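# Clip taped netting edge to right middle hoop's near leg

## Task

Using either of the two pegs (clips), fasten the netting's taped edge onto the leg of the right-middle hoop that is nearest the robot, judged from the robot's side. The peg must sit perpendicular to that leg, and the leg must be deep inside its jaws. At the spot where the jaws bite the leg, the tape has to span the full width of the jaws on both sides.

## Robot and tools

Robot: two arms. left_arm carries a left hand and right_arm a right hand; the left hand is the mirror of the right. Bases as calibrated: left_arm at (-0.050, +0.512, 0) m, right_arm at (0, -0.510, 0) m, both facing almost exactly along the scene axes.

Frames. Scene frame: origin at table-top height halfway between the nominal bases, +x out over the table, +y toward left_arm, +z up. Camera left/right does not match these names. Each hand point has its own axes: +z along the straight fingers toward the tips, +y out of the palm face, +x across the palm away from the thumb on the right hand (toward the thumb on the left hand). Printed positions and orientations may be off by a few centimetres.

execute_actions(actions, cameras). actions is a list of actions. Each action is a table of up to 15 rows, and each row is one 1/30 s control step. A shorter table repeats its last row until 15 steps are used, so one action lasts 0.5 s. Every row is a single list of 48 numbers in [-1, 1] covering both arms, even when only one moves. The order is: left dx, dy, dz, rx, ry, rz; then 16 left-hand motor numbers; then left current_limit and speed; then the same 24 numbers for the right arm. The six pose numbers are an offset, not a pose. They count from that arm's Hand target at the start of the action, along the Hand target's own axes. 1.0 equals 0.6 m or 180 degrees, and rx, ry, rz form one rotation vector. Every row counts from that same starting point, not from the row before it. Sending six zeros holds an arm at its Hand target. The result returns the state, and images come only when actions is empty or cameras names them (["all"], a list of names, or []).

Hand numbers are absolute goals, not offsets. Each motor maps -1..+1 onto its hinge range. The order is index_abd, index_mcp, index_pip, index_dip, middle_abd, middle_mcp, middle_pip, middle_dip, ring_abd, ring_mcp, ring_pip, ring_dip, thumb_cmc, thumb_axl, thumb_mcp, thumb_ipl. A value of 0 is a real goal. To leave a hand unchanged, send back its hand_goal, hand_current_limit and hand_speed. You can also use the short grasp form: put a, b, c, d in the first four places and exact zeros in the other twelve. All four at 0 opens the hand. a curls the outer joints of the index and middle fingers, b bends all three fingers at the knuckle, c swings the thumb across the palm and brings the index toward it, and d curls the ring finger. current_limit maps -1..+1 to 0..550 mA, with a floor of 11 mA. speed sets hinge goal speed to (speed+1)/2 of 8.5 rad/s. These start at +0.4 and -0.6 and stay as last written.

move(target, speed, blend, stop_force, zero, blocking, cameras). target is one 48-number row, or a list of up to 15 rows used as waypoints. Each row's pose part is again an offset from the arm's current Hand target, in that target's axes and 1.0 scale. Every waypoint counts from that same Hand target, not from the previous waypoint. The hand parts are goals, as above. speed is the path top speed in m/s (0.002 to 3.6, default 0.25), with turns capped at twice that in rad/s. It can be one value or one value per waypoint. blend, in m, rounds corners between waypoints; 0 means stop at each. stop_force (3 to 120 N, shared by both arms) ends an arm's path when its wrist sensor feels that much push against the motion. It is unreliable while the hand turns and it is refused with blocking=false. zero (default true) re-zeroes the sensor before the move. A path lasts at least 0.5 s and at most 10 s. Paths ignore obstacles and the other arm, and they overshoot more at higher speed. Route around an arm's own base rather than near it. The result ends with a move: line: done, off_target, moving, held or fault, plus limits=paced (pose clipped) or limits=held (steps withheld).

wait(seconds 0 to 10): lets time pass while each arm keeps its last command. stop(): brakes a running move. zoom_image(camera, region [x0, y0, x1, y1] in pixels, at most 504 by 504): gives a closer look at the latest image from cam_high, cam_low, cam_front, cam_level, cam_over, cam_left_wrist or cam_right_wrist; every image is 672x504. zero_wrist_force(arm): tares that arm's sensor. finished_scene(scene=1): ends the scene permanently.

Reading results. end_effector_position (m), end_effector_quat_wxyz and velocities are in the scene frame. Hand target is the last commanded pose after clipping, and the hand point often rests a little short of it. Wrist force and torque are in the end effector's axes, and a third line gives the peak force since the last reading. Hand lists follow the motor order: hand_goal, hand_measured, hand_current_ma, and hand_state, which reads moving, goal, blocked or overload. Joint torques include the arm's own weight.

Cautions. Orientation commands are clipped to within 32 degrees of the measured orientation per step. Arms are stiff, so aiming even slightly past a firm contact can trigger a fault. A torque fault happens at the joint load limits, whose wrist values are about 21.5 to 22.7 N m. A force fault happens at roughly 150 N on any part. Either one freezes the arm for 10 s. A motor that draws 495 mA or more for 5 s shuts down for 10 s. Motors at 85 °C brake the arm for 30 to 60 s, with a MOTOR HOT warning possible from 70 °C. Any contact or squeezing between the two arms or hands can fail the task. Avoid hard hits on the hoops or other fixed or heavy items, which fails the scene. Also avoid drops, releasing a moving part, and slams. Netting or a peg that ends up off the table is a failure. The result must hold with the robot let go before finishing.

Each tool is called after "Call:" as name([rows], argument=value, ...), one row to a line, values as JSON.

## Session

Call:
execute_actions(actions=[])

Scene clock: 0.00 s.
left_arm: end_effector_position=(+0.0143, +0.2396, +0.1859) hand_goal=(+0.000, +0.754, +0.576, +0.696, +0.000, +0.754, +0.576, +0.696, +0.000, +0.754, +0.576, +0.696, +0.714, +0.678, +0.226, +0.168) hand_measured=(+0.000, +0.754, +0.576, +0.696, +0.000, +0.754, +0.576, +0.696, +0.000, +0.754, +0.576, +0.696, +0.714, +0.678, +0.226, +0.168) hand_current_ma=(+0, +0, +0, +0, +0, +0, +0, +0, +0, +0, +0, +0, +0, +0, +0, +0) hand_state=(goal, goal, goal, goal, goal, goal, goal, goal, goal, goal, goal, goal, goal, goal, goal, goal) hand_current_limit=0.40 hand_speed=-0.60 end_effector_quat_wxyz=(-0.367, -0.284, +0.866, -0.185) | right_arm: end_effector_position=(+0.5908, -0.1128, +0.3135) hand_goal=(+0.000, +0.754, +0.576, +0.696, +0.000, +0.754, +0.576, +0.696, +0.000, +0.754, +0.576, +0.696, +0.714, +0.678, +0.226, +0.168) hand_measured=(+0.000, +0.754, +0.576, +0.696, +0.000, +0.754, +0.576, +0.696, +0.000, +0.754, +0.576, +0.696, +0.714, +0.678, +0.226, +0.168) hand_current_ma=(+0, +0, +0, +0, +0, +0, +0, +0, +0, +0, +0, +0, +0, +0, +0, +0) hand_state=(goal, goal, goal, goal, goal, goal, goal, goal, goal, goal, goal, goal, goal, goal, goal, goal) hand_current_limit=0.40 hand_speed=-0.60 end_effector_quat_wxyz=(-0.027, +0.651, +0.756, +0.062)
Joint positions: left_arm=[2.861 -1.254 -2.385 -1.584 0.861 -2.282] | right_arm=[0.436 -1.289 1.394 -1.768 -1.471 0.292]
Joint velocities: within noise
Joint torques (N m): no reading
Wrist force (N): no reading
Wrist torque (N m): no reading
Wrist force, peak (N): no reading
Hand target: left_arm +0.0143, +0.2396, +0.1859; -0.367, -0.284, +0.866, -0.185 | right_arm +0.5908, -0.1128, +0.3135; -0.027, +0.651, +0.756, +0.062

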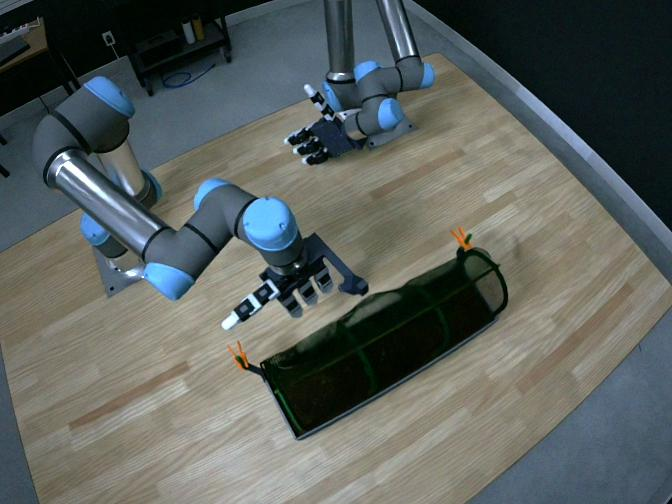

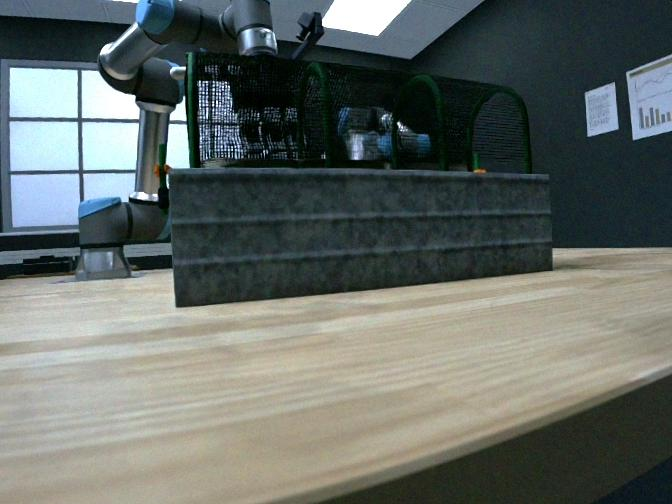

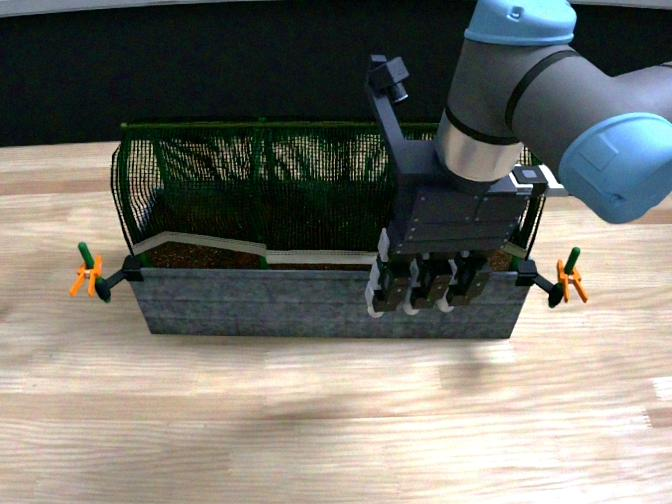

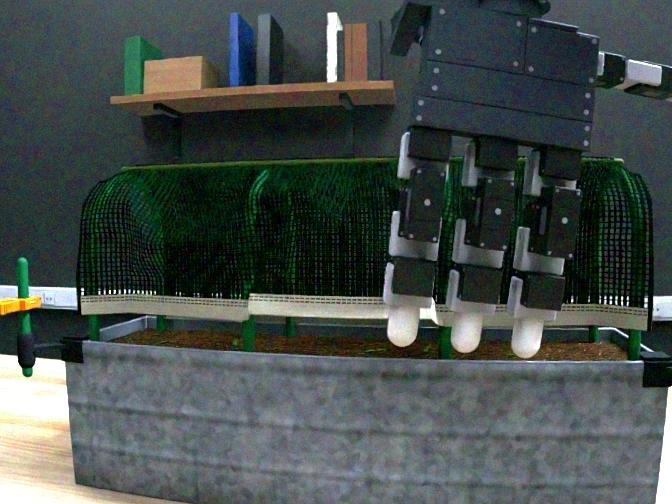

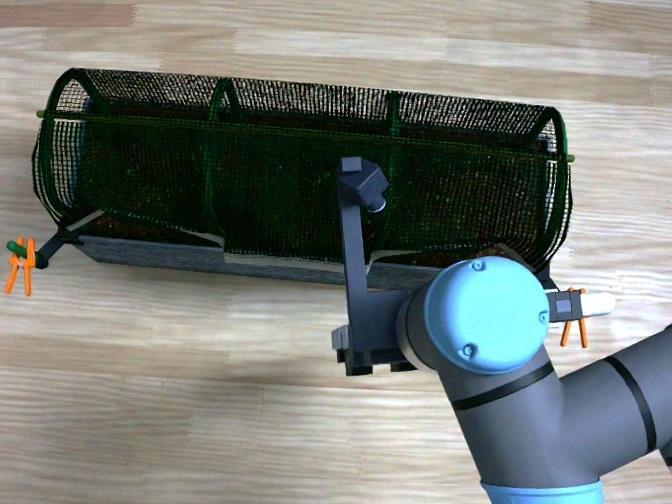

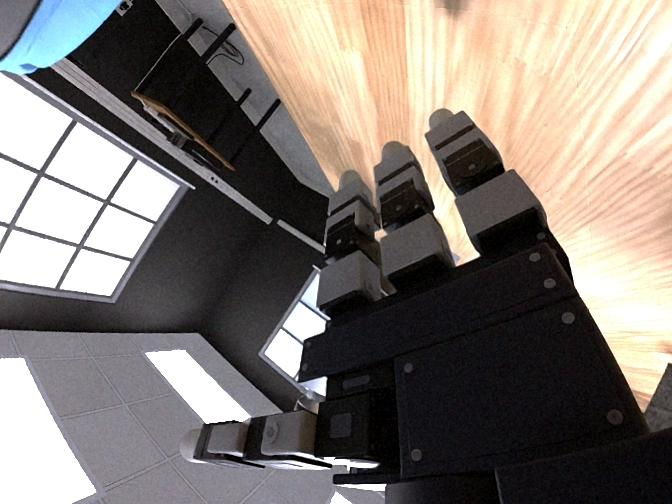

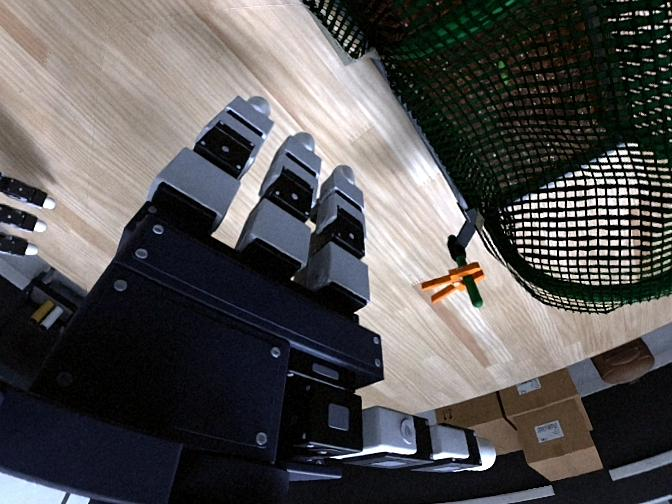

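Call:
zoom_image(camera="cam_right_wrist", region=[400, 180, 540, 320])

Call:
zoom_image(camera="cam_front", region=[490, 200, 630, 340])

Call:
zoom_image(camera="cam_level", region=[0, 240, 140, 400])

Call:
zoom_image(camera="cam_over", region=[0, 200, 120, 320])

Call:
zoom_image(camera="cam_high", region=[200, 320, 320, 440])

Call:
zoom_image(camera="cam_front", region=[50, 220, 170, 320])

Call:
zoom_image(camera="cam_level", region=[360, 240, 560, 400])

Call:
zoom_image(camera="cam_low", region=[120, 100, 260, 220])

Scaled by 3.600 from the camera's 672x504 image, which has a finer 960x720 frame.

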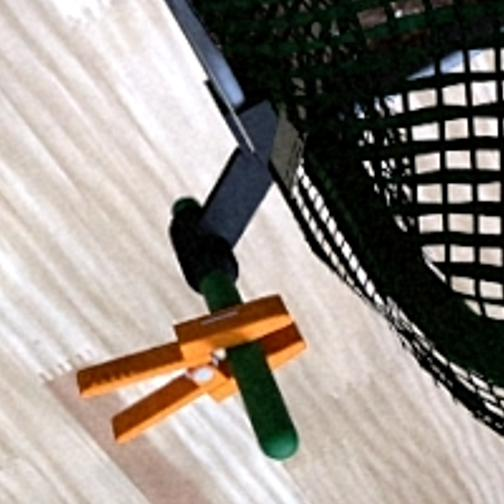

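Scaled by 3.600 from the camera's 672x504 image, which has a finer 960x720 frame.

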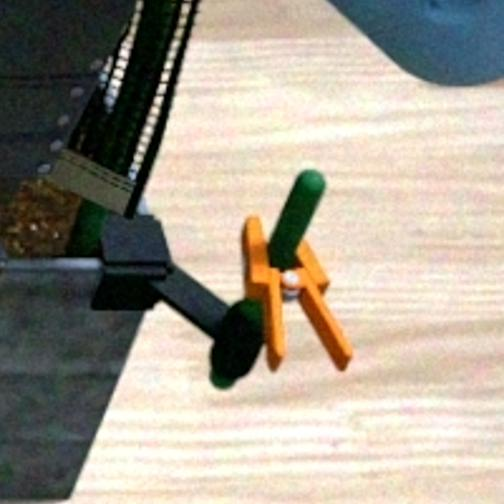

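Scaled by 3.150 from the camera's 672x504 image, which has a finer 960x720 frame.

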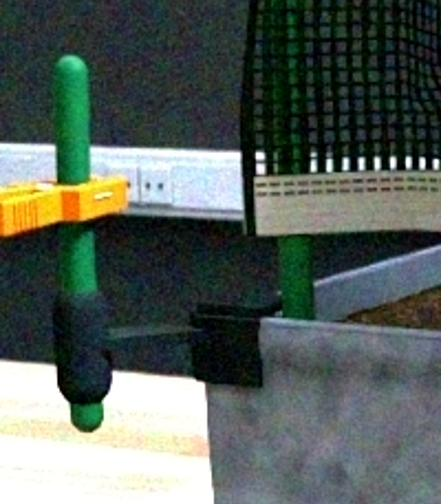

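Scaled by 4.200 from the camera's 672x504 image, which has a finer 960x720 frame.

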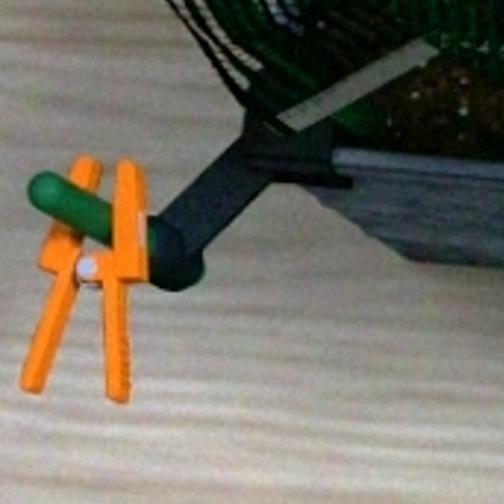

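Scaled by 4.200 from the camera's 672x504 image, which has a finer 960x720 frame.

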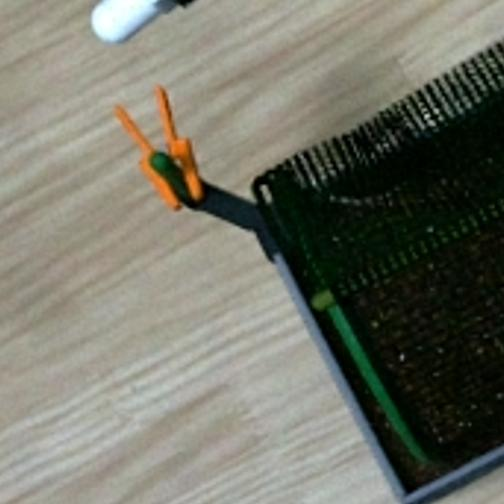

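Scaled by 4.200 from the camera's 672x504 image, which has a finer 960x720 frame.

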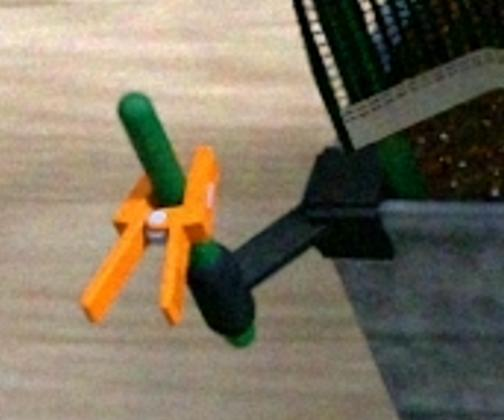

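Scaled by 2.520 from the camera's 672x504 image, which has a finer 960x720 frame.

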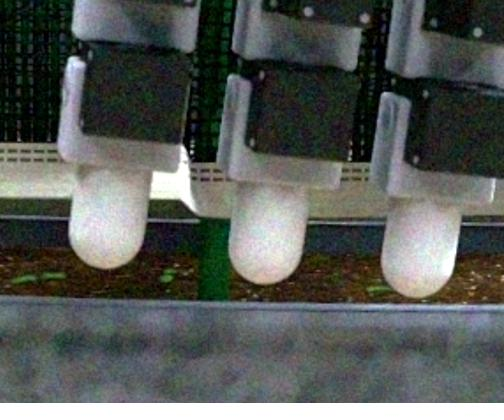

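Scaled by 3.600 from the camera's 672x504 image, which has a finer 960x720 frame.

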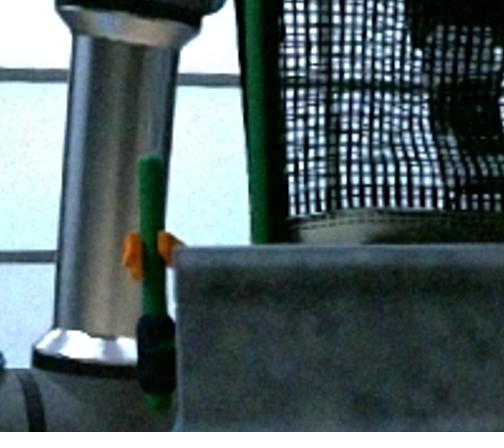

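Call:
move(target=[0,0,0,0,0,0, 0,0,0,0,0,0,0,0,0,0,0,0,0,0,0,0, 0.4,-0.6, -0.25,-0.4,-0.1,0,0,0, 0,0,0,0,0,0,0,0,0,0,0,0,0,0,0,0, 0.4,-0.6], speed=0.3, cameras=["all"])

Scene clock: 119.43 s.
left_arm: end_effector_position=(+0.0143, +0.2396, +0.1859) hand_goal=(+0.000, +0.750, +0.580, +0.700, +0.000, +0.750, +0.580, +0.700, +0.000, +0.750, +0.580, +0.700, +0.710, +0.680, +0.230, +0.170) hand_measured=(+0.000, +0.750, +0.578, +0.698, +0.000, +0.750, +0.576, +0.698, +0.000, +0.750, +0.578, +0.698, +0.712, +0.678, +0.226, +0.168) hand_current_ma=(-1, +4, -14, -12, -1, +4, -16, -14, -1, +4, -14, -12, +12, -13, -30, -15) hand_state=(goal, goal, goal, goal, goal, goal, goal, goal, goal, goal, goal, goal, goal, goal, goal, goal) hand_current_limit=0.40 hand_speed=-0.60 end_effector_quat_wxyz=(-0.367, -0.284, +0.866, -0.185) | right_arm: end_effector_position=(+0.3739, -0.3022, +0.3405) hand_goal=(+0.000, +0.750, +0.580, +0.700, +0.000, +0.750, +0.580, +0.700, +0.000, +0.750, +0.580, +0.700, +0.710, +0.680, +0.230, +0.170) hand_measured=(+0.000, +0.750, +0.578, +0.698, +0.000, +0.750, +0.578, +0.698, +0.000, +0.750, +0.578, +0.698, +0.712, +0.678, +0.224, +0.168) hand_current_ma=(+0, +0, -2, -3, +0, +0, -3, -3, +0, +0, -3, -3, +1, -3, -12, -4) hand_state=(goal, goal, goal, goal, goal, goal, goal, goal, goal, goal, goal, goal, goal, goal, goal, goal) hand_current_limit=0.40 hand_speed=-0.60 end_effector_quat_wxyz=(-0.027, +0.651, +0.756, +0.062)
Joint positions: left_arm=[2.861 -1.254 -2.385 -1.584 0.861 -2.282] | right_arm=[0.186 -2.019 1.984 -1.6 -1.451 0.042]
Joint torques (N m): left_arm=[-2.13 6.35 20.09 1.4 -1.15 0.18] | right_arm=[-0.31 -13.39 -19.76 -1.8 -0.91 -1.05]
Wrist force (N): left_arm=[-0.1 0.1 -0.3] | right_arm=[0.1 -0.1 0.2]
Wrist torque (N m): left_arm=[0.04 0.01 -0.01] | right_arm=[-0.01 -0.03 0.04]
Wrist force, peak (N): left_arm=[0.0 -0.2 -0.7] | right_arm=[0.4 1.2 3.5]
Hand target: left_arm +0.0143, +0.2396, +0.1859; -0.367, -0.284, +0.866, -0.185 | right_arm +0.3738, -0.3022, +0.3405; -0.027, +0.651, +0.756, +0.062
Off the commanded pose: left_arm 0.000 m, 0 deg | right_arm 0.000 m, 0 deg.
move: done

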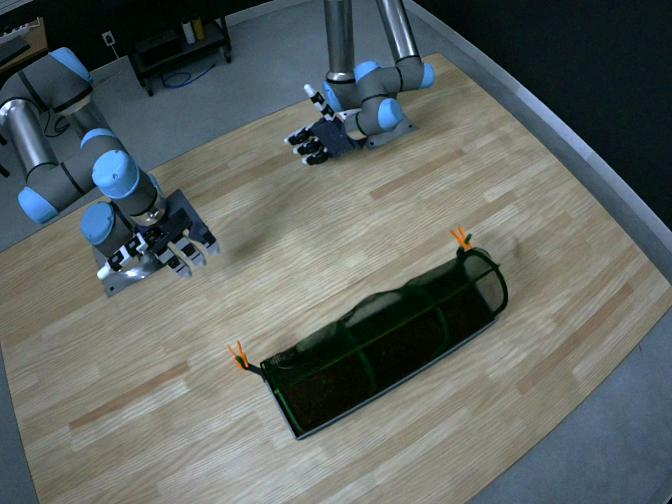

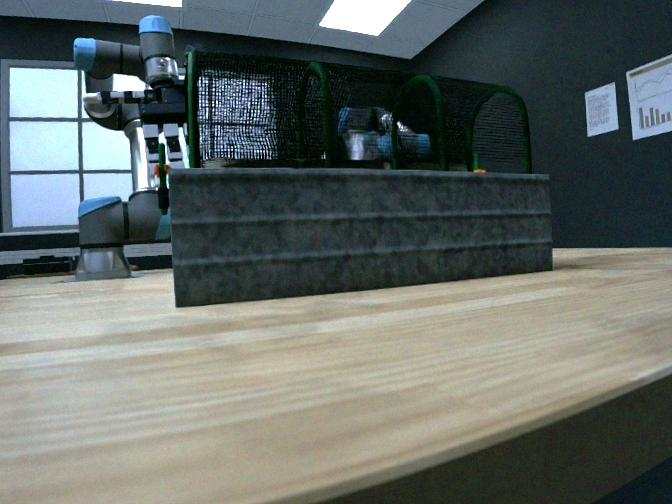

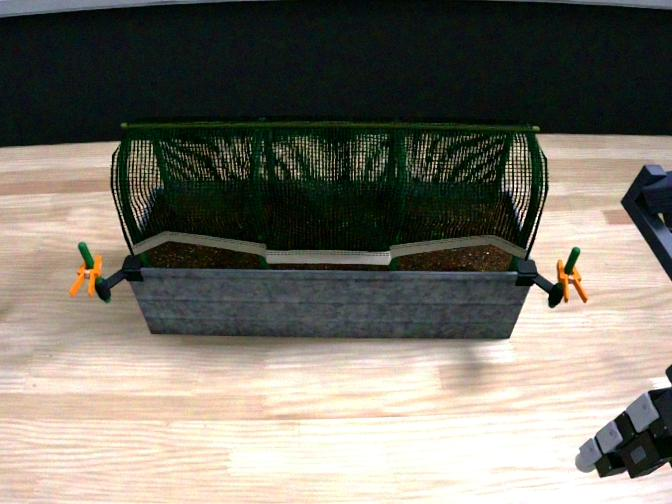

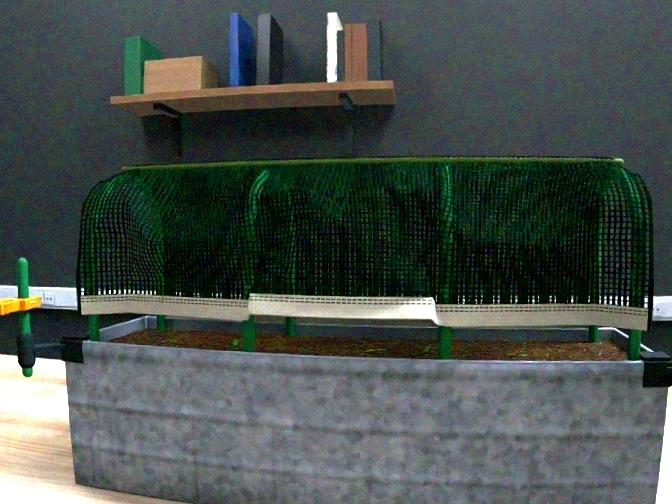

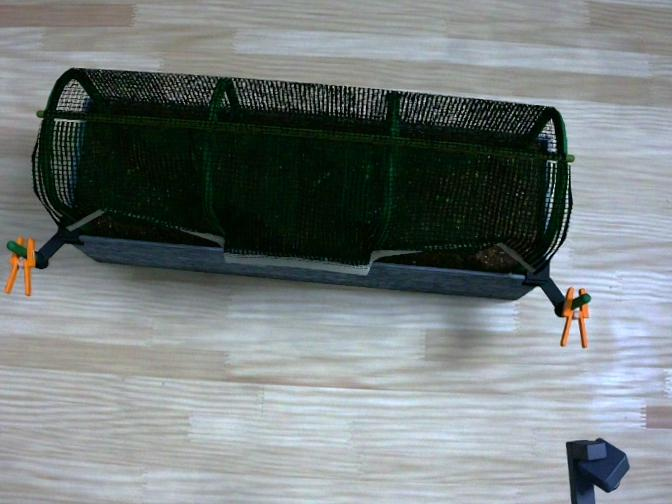

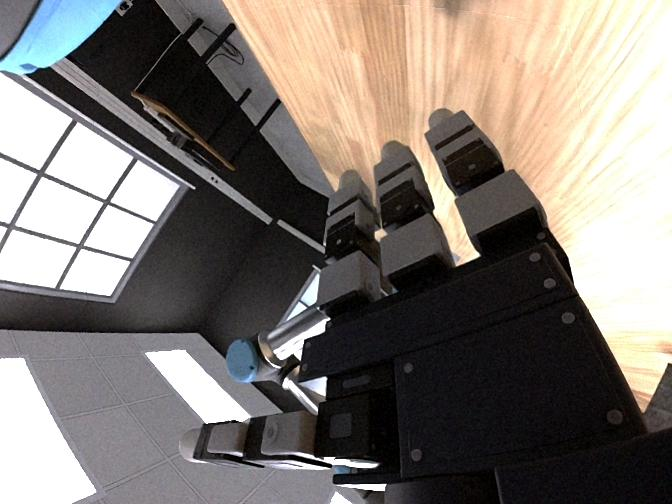

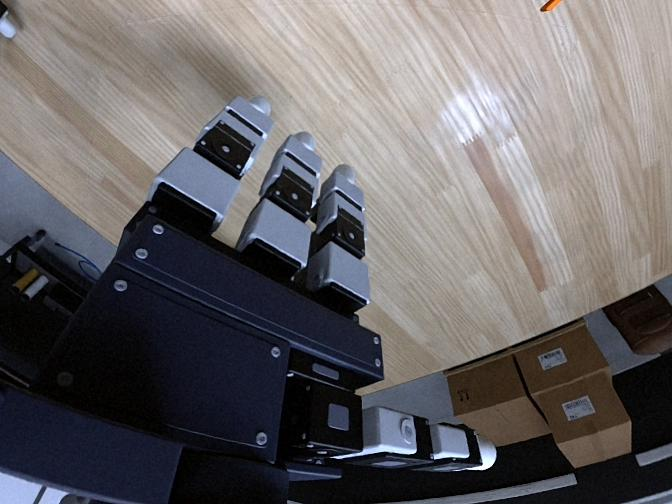

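Call:
zoom_image(camera="cam_level", region=[380, 260, 500, 370])

Call:
zoom_image(camera="cam_front", region=[330, 220, 450, 310])

Call:
zoom_image(camera="cam_over", region=[320, 210, 440, 300])

Call:
zoom_image(camera="cam_over", region=[510, 240, 630, 360])

Call:
zoom_image(camera="cam_front", region=[510, 230, 610, 320])

Call:
zoom_image(camera="cam_low", region=[140, 120, 220, 220])

Scaled by 4.200 from the camera's 672x504 image, which has a finer 960x720 frame.

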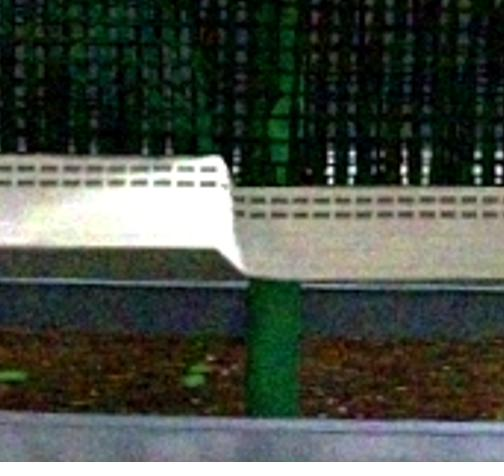

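Scaled by 4.200 from the camera's 672x504 image, which has a finer 960x720 frame.

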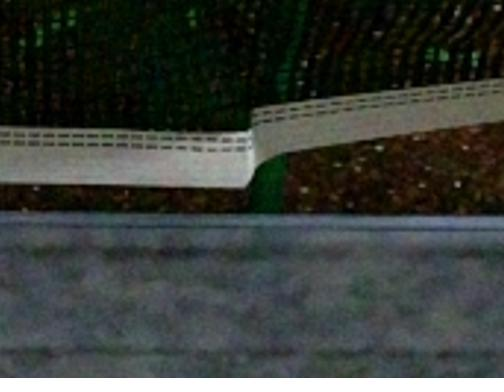

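Scaled by 4.200 from the camera's 672x504 image, which has a finer 960x720 frame.

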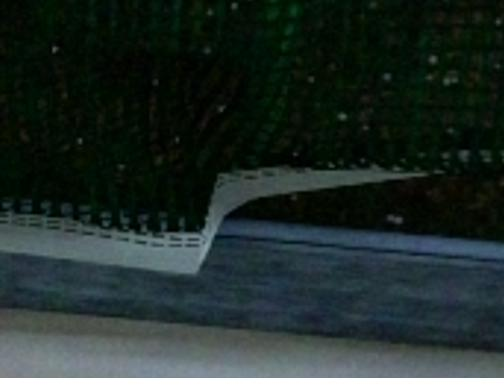

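Scaled by 4.200 from the camera's 672x504 image, which has a finer 960x720 frame.

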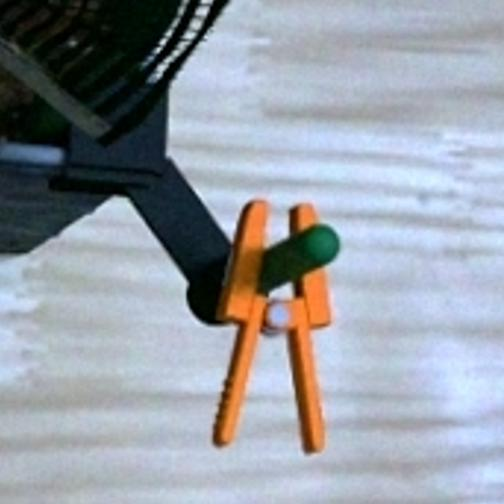

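Scaled by 5.040 from the camera's 672x504 image, which has a finer 960x720 frame.

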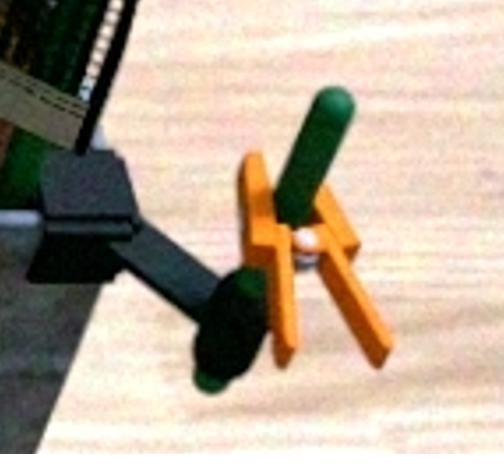

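Scaled by 5.040 from the camera's 672x504 image, which has a finer 960x720 frame.

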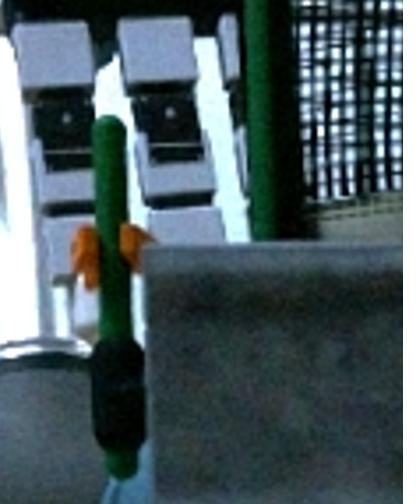

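Call:
move(target=[0,0,0,0,0,0, 0,0,0,0,0,0,0,0,0,0,0,0,0,0,0,0, 0.4,-0.6, -0.0518,0.2412,0.0593,0.0158,-0.0402,0.0474, 0.22,0.75,0.58,0.70,-0.22,0.75,0.58,0.70,-0.15,1.0,0.58,0.70,0.71,0.68,0.23,0.17, 0.4,-0.6], speed=0.2, cameras=["all"])

Scene clock: 359.10 s.
left_arm: end_effector_position=(+0.0143, +0.2396, +0.1859) hand_goal=(+0.000, +0.750, +0.580, +0.700, +0.000, +0.750, +0.580, +0.700, +0.000, +0.750, +0.580, +0.700, +0.710, +0.680, +0.230, +0.170) hand_measured=(+0.000, +0.750, +0.578, +0.698, +0.000, +0.750, +0.576, +0.698, +0.000, +0.750, +0.578, +0.698, +0.712, +0.678, +0.226, +0.168) hand_current_ma=(-1, +4, -14, -12, -1, +4, -16, -14, -1, +4, -14, -12, +12, -13, -30, -15) hand_state=(goal, goal, goal, goal, goal, goal, goal, goal, goal, goal, goal, goal, goal, goal, goal, goal) hand_current_limit=0.40 hand_speed=-0.60 end_effector_quat_wxyz=(-0.367, -0.284, +0.866, -0.185) | right_arm: end_effector_position=(+0.5228, -0.3073, +0.3101) hand_goal=(+0.220, +0.750, +0.580, +0.700, -0.220, +0.750, +0.580, +0.700, -0.150, +1.000, +0.580, +0.700, +0.710, +0.680, +0.230, +0.170) hand_measured=(+0.216, +0.750, +0.578, +0.698, -0.214, +0.750, +0.578, +0.698, -0.146, +0.990, +0.578, +0.698, +0.710, +0.678, +0.224, +0.168) hand_current_ma=(-4, -1, -2, -3, +7, -1, -3, -3, +5, -17, -3, -3, +1, -3, -12, -4) hand_state=(goal, goal, goal, goal, goal, goal, goal, goal, goal, goal, goal, goal, goal, goal, goal, goal) hand_current_limit=0.40 hand_speed=-0.60 end_effector_quat_wxyz=(+0.000, +0.707, +0.707, +0.000)
Joint positions: left_arm=[2.861 -1.254 -2.385 -1.584 0.861 -2.282] | right_arm=[0.201 -1.606 1.728 -1.693 -1.571 0.201]
Joint torques (N m): left_arm=[-0.77 7.08 20.42 1.1 -1.16 0.37] | right_arm=[5.76 -10.5 -19.68 -3.19 -0.03 0.11]
Wrist force (N): left_arm=[0.0 0.1 -0.2] | right_arm=[-0.3 -0.3 0.1]
Wrist torque (N m): left_arm=[0.03 -0.01 0.00] | right_arm=[-0.04 -0.01 -0.20]
Wrist force, peak (N): left_arm=[-0.1 0.2 -0.6] | right_arm=[-0.4 -2.1 -4.0]
Hand target: left_arm +0.0143, +0.2396, +0.1859; -0.367, -0.284, +0.866, -0.185 | right_arm +0.5229, -0.3073, +0.3100; +0.000, +0.707, +0.707, +0.000
Off the commanded pose: left_arm 0.000 m, 0 deg | right_arm 0.000 m, 0 deg.
move: done

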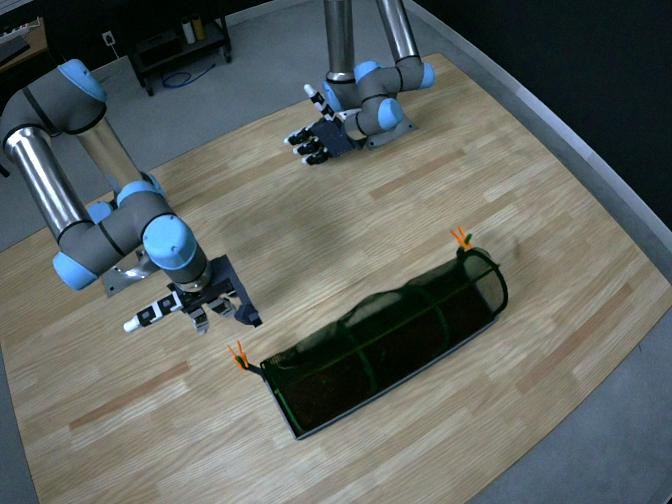

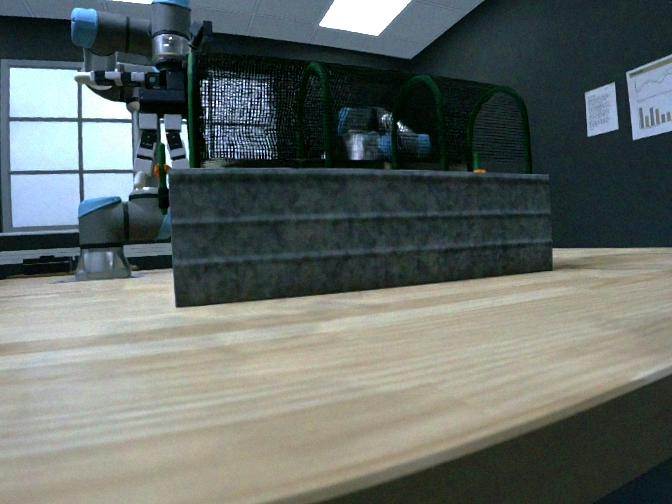

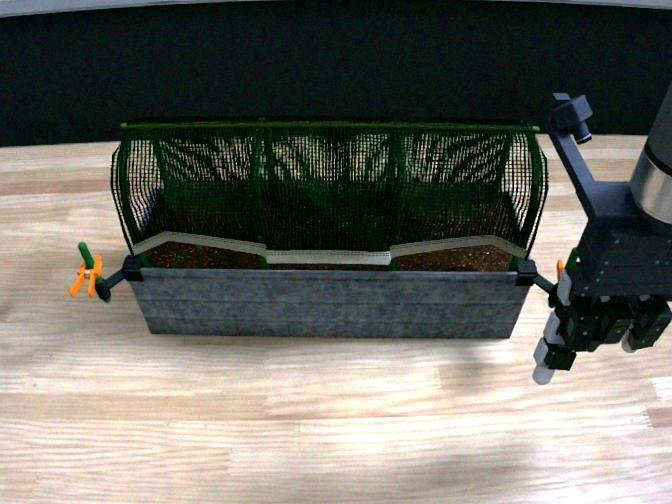

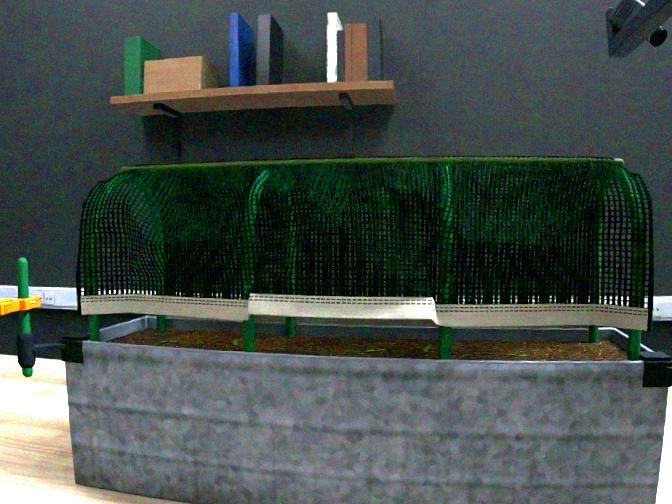

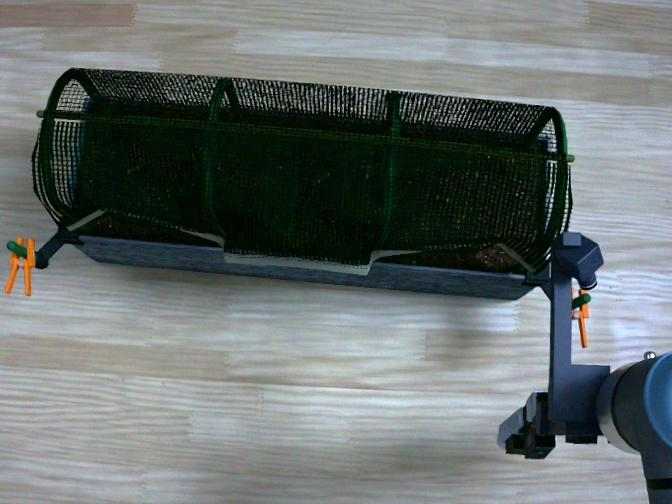

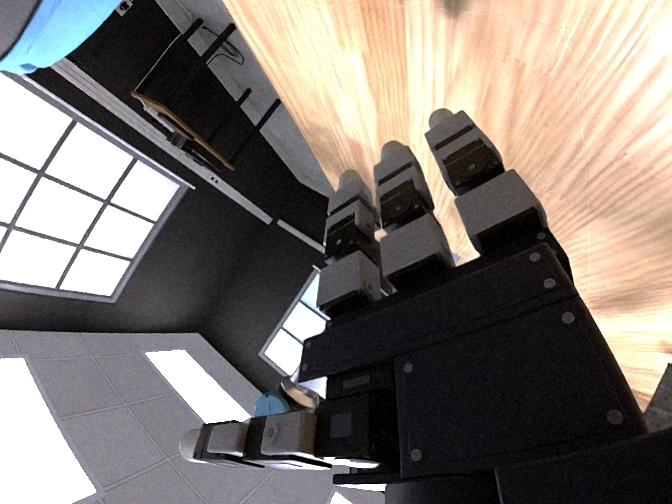

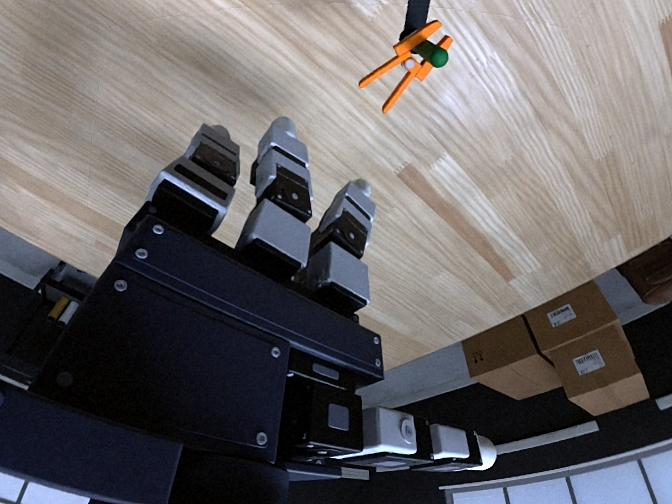

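Call:
zoom_image(camera="cam_right_wrist", region=[240, 0, 480, 200])

Call:
zoom_image(camera="cam_low", region=[120, 100, 220, 220])

Call:
zoom_image(camera="cam_front", region=[512, 240, 672, 400])

Call:
zoom_image(camera="cam_high", region=[160, 280, 290, 390])

Call:
zoom_image(camera="cam_over", region=[490, 220, 672, 470])

Scaled by 2.100 from the camera's 672x504 image, which has a finer 960x720 frame.

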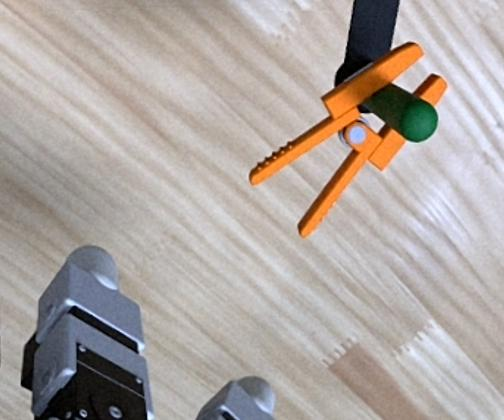

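Scaled by 4.200 from the camera's 672x504 image, which has a finer 960x720 frame.

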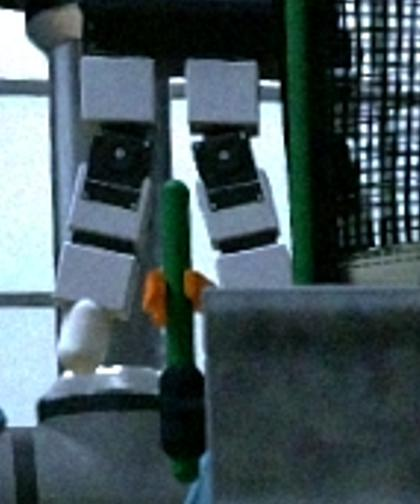

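Scaled by 3.150 from the camera's 672x504 image, which has a finer 960x720 frame.

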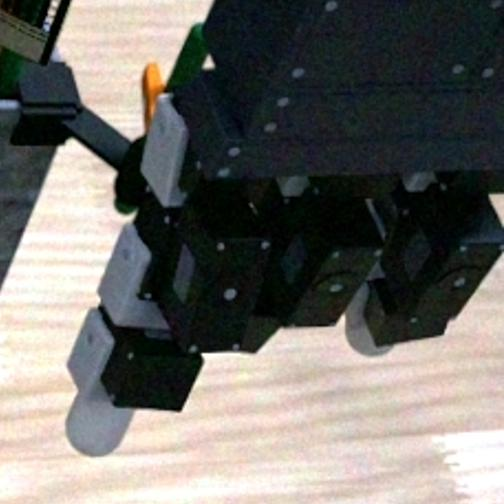

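Scaled by 3.877 from the camera's 672x504 image, which has a finer 960x720 frame.

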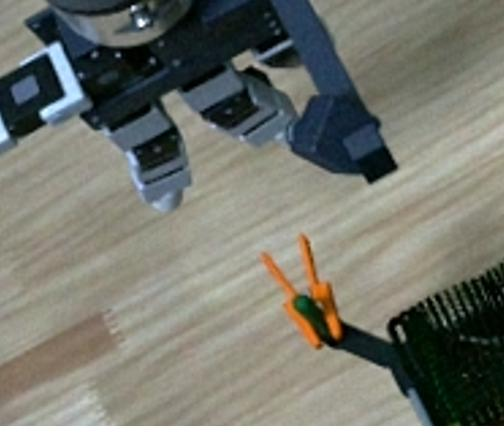

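Scaled by 2.016 from the camera's 672x504 image, which has a finer 960x720 frame.

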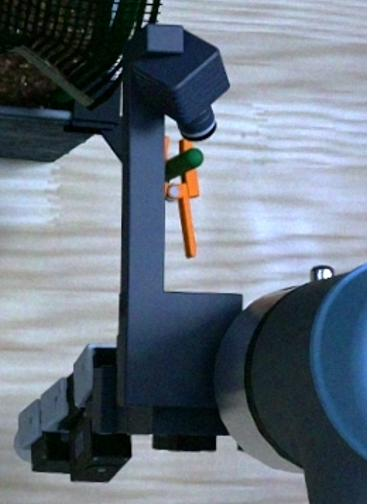

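Call:
move(target=[0,0,0,0,0,0, 0,0,0,0,0,0,0,0,0,0,0,0,0,0,0,0, 0.4,-0.6, 0.0233,0.075,-0.01,0,0,0, 0.22,0.75,0.58,0.70,-0.22,0.75,0.58,0.70,-0.15,1.0,0.58,0.70,0.71,0.68,0.23,0.17, 0.4,-0.6], speed=0.15, cameras=["cam_high","cam_low","cam_front","cam_over","cam_right_wrist"])

Call:
zoom_image(camera="cam_right_wrist", region=[240, 20, 480, 220])

Call:
zoom_image(camera="cam_low", region=[120, 100, 220, 220])

Call:
zoom_image(camera="cam_high", region=[170, 280, 290, 400])

Call:
zoom_image(camera="cam_front", region=[512, 220, 672, 380])

Scene clock: 443.03 s.
left_arm: end_effector_position=(+0.0143, +0.2396, +0.1859) hand_goal=(+0.000, +0.750, +0.580, +0.700, +0.000, +0.750, +0.580, +0.700, +0.000, +0.750, +0.580, +0.700, +0.710, +0.680, +0.230, +0.170) hand_measured=(+0.000, +0.750, +0.578, +0.698, +0.000, +0.750, +0.576, +0.698, +0.000, +0.750, +0.578, +0.698, +0.712, +0.678, +0.226, +0.168) hand_current_ma=(-1, +4, -14, -12, -1, +4, -16, -14, -1, +4, -14, -12, +12, -13, -30, -15) hand_state=(goal, goal, goal, goal, goal, goal, goal, goal, goal, goal, goal, goal, goal, goal, goal, goal) hand_current_limit=0.40 hand_speed=-0.60 end_effector_quat_wxyz=(-0.367, -0.284, +0.866, -0.185) | right_arm: end_effector_position=(+0.5678, -0.2933, +0.3160) hand_goal=(+0.220, +0.750, +0.580, +0.700, -0.220, +0.750, +0.580, +0.700, -0.150, +1.000, +0.580, +0.700, +0.710, +0.680, +0.230, +0.170) hand_measured=(+0.216, +0.750, +0.578, +0.698, -0.214, +0.750, +0.578, +0.698, -0.146, +0.990, +0.578, +0.698, +0.710, +0.678, +0.224, +0.168) hand_current_ma=(-4, -1, -2, -3, +7, -1, -3, -3, +5, -17, -3, -3, +1, -3, -12, -4) hand_state=(goal, goal, goal, goal, goal, goal, goal, goal, goal, goal, goal, goal, goal, goal, goal, goal) hand_current_limit=0.40 hand_speed=-0.60 end_effector_quat_wxyz=(+0.000, +0.707, +0.707, +0.000)
Joint positions: left_arm=[2.861 -1.254 -2.385 -1.584 0.861 -2.282] | right_arm=[0.21 -1.494 1.598 -1.675 -1.571 0.211]
Joint torques (N m): left_arm=[0.17 8.02 18.57 1.36 -1.24 0.64] | right_arm=[-2.29 -29.12 -15.82 -4.59 0.38 -1.22]
Wrist force (N): left_arm=[-0.1 -0.1 -0.1] | right_arm=[0.0 0.0 -0.1]
Wrist torque (N m): left_arm=[-0.02 0.00 0.00] | right_arm=[0.02 -0.04 -0.17]
Wrist force, peak (N): left_arm=[-0.4 0.5 -0.1] | right_arm=[-0.6 -1.2 0.1]
Hand target: left_arm +0.0143, +0.2396, +0.1859; -0.367, -0.284, +0.866, -0.185 | right_arm +0.5679, -0.2934, +0.3160; +0.000, +0.707, +0.707, +0.000
Off the commanded pose: left_arm 0.000 m, 0 deg | right_arm 0.000 m, 0 deg.
move: done
Images, in order (width x height): cam_high 672x504, cam_low 672x504, cam_front 672x504, cam_over 672x504, cam_right_wrist 672x504.

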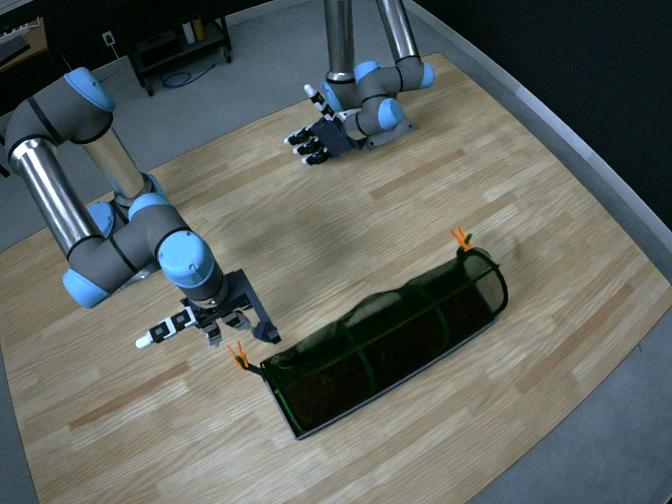

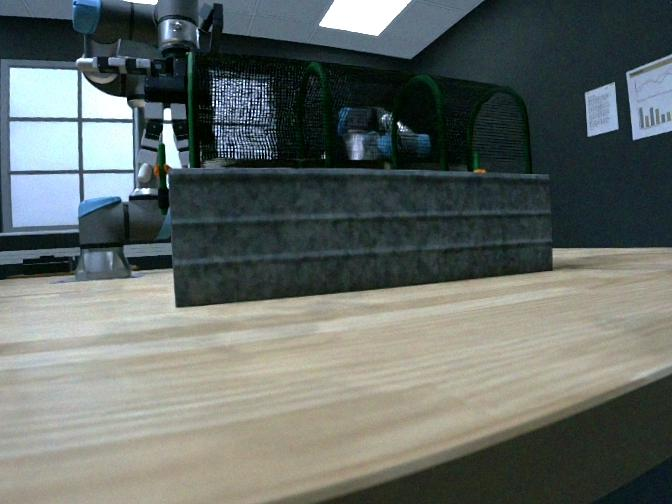

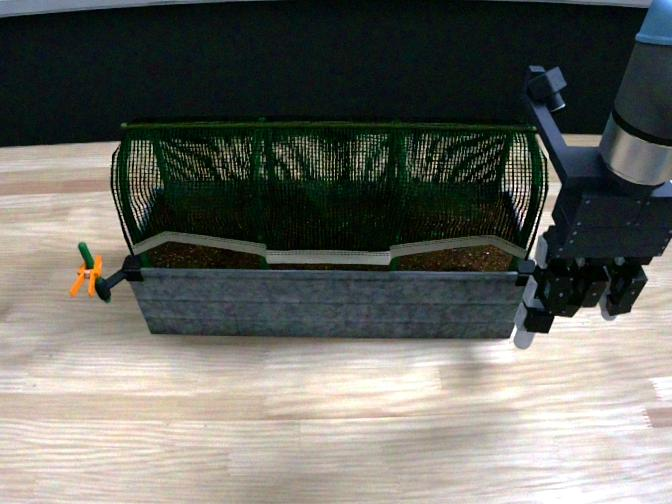

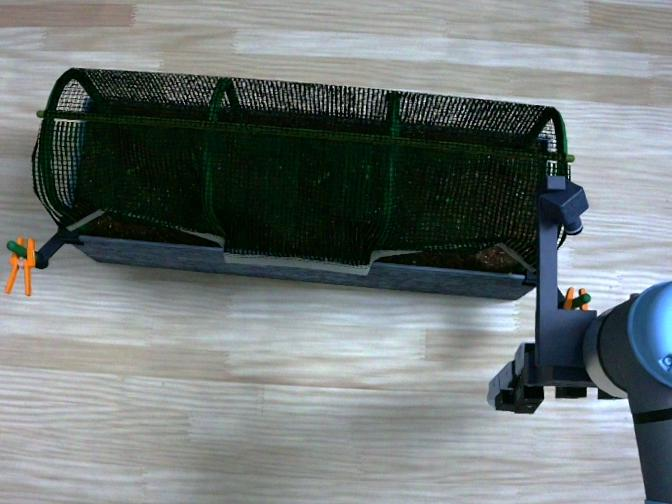

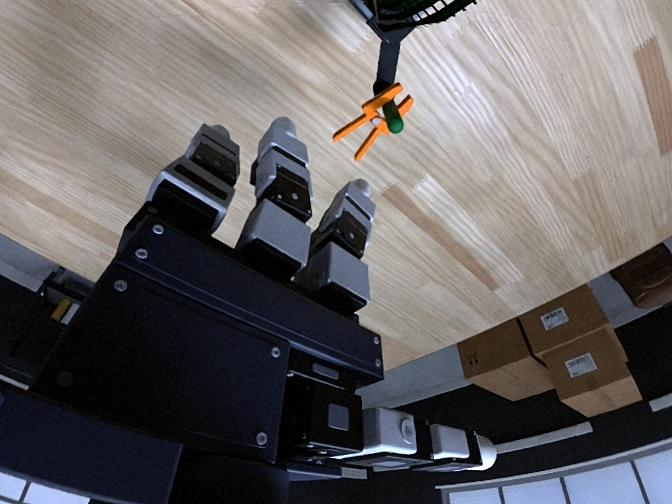

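Scaled by 2.100 from the camera's 672x504 image, which has a finer 960x720 frame.

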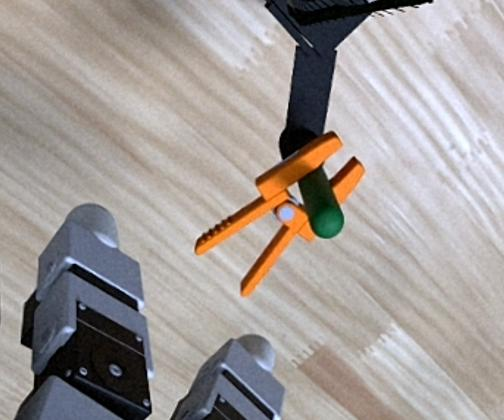

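Scaled by 4.200 from the camera's 672x504 image, which has a finer 960x720 frame.

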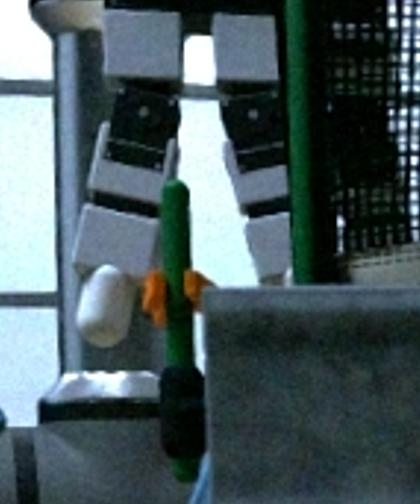

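Scaled by 4.200 from the camera's 672x504 image, which has a finer 960x720 frame.

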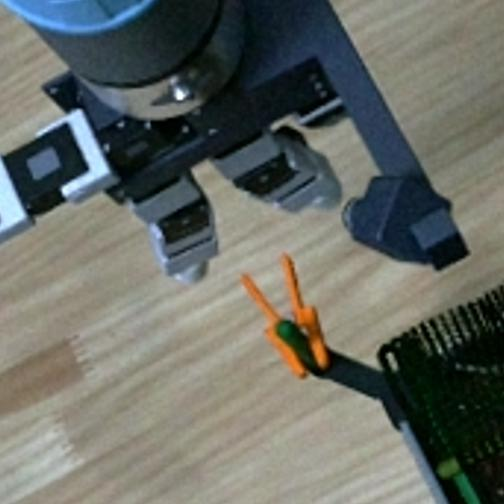

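Scaled by 3.150 from the camera's 672x504 image, which has a finer 960x720 frame.

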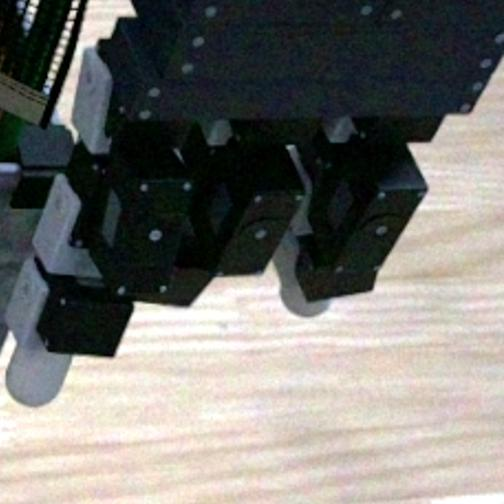

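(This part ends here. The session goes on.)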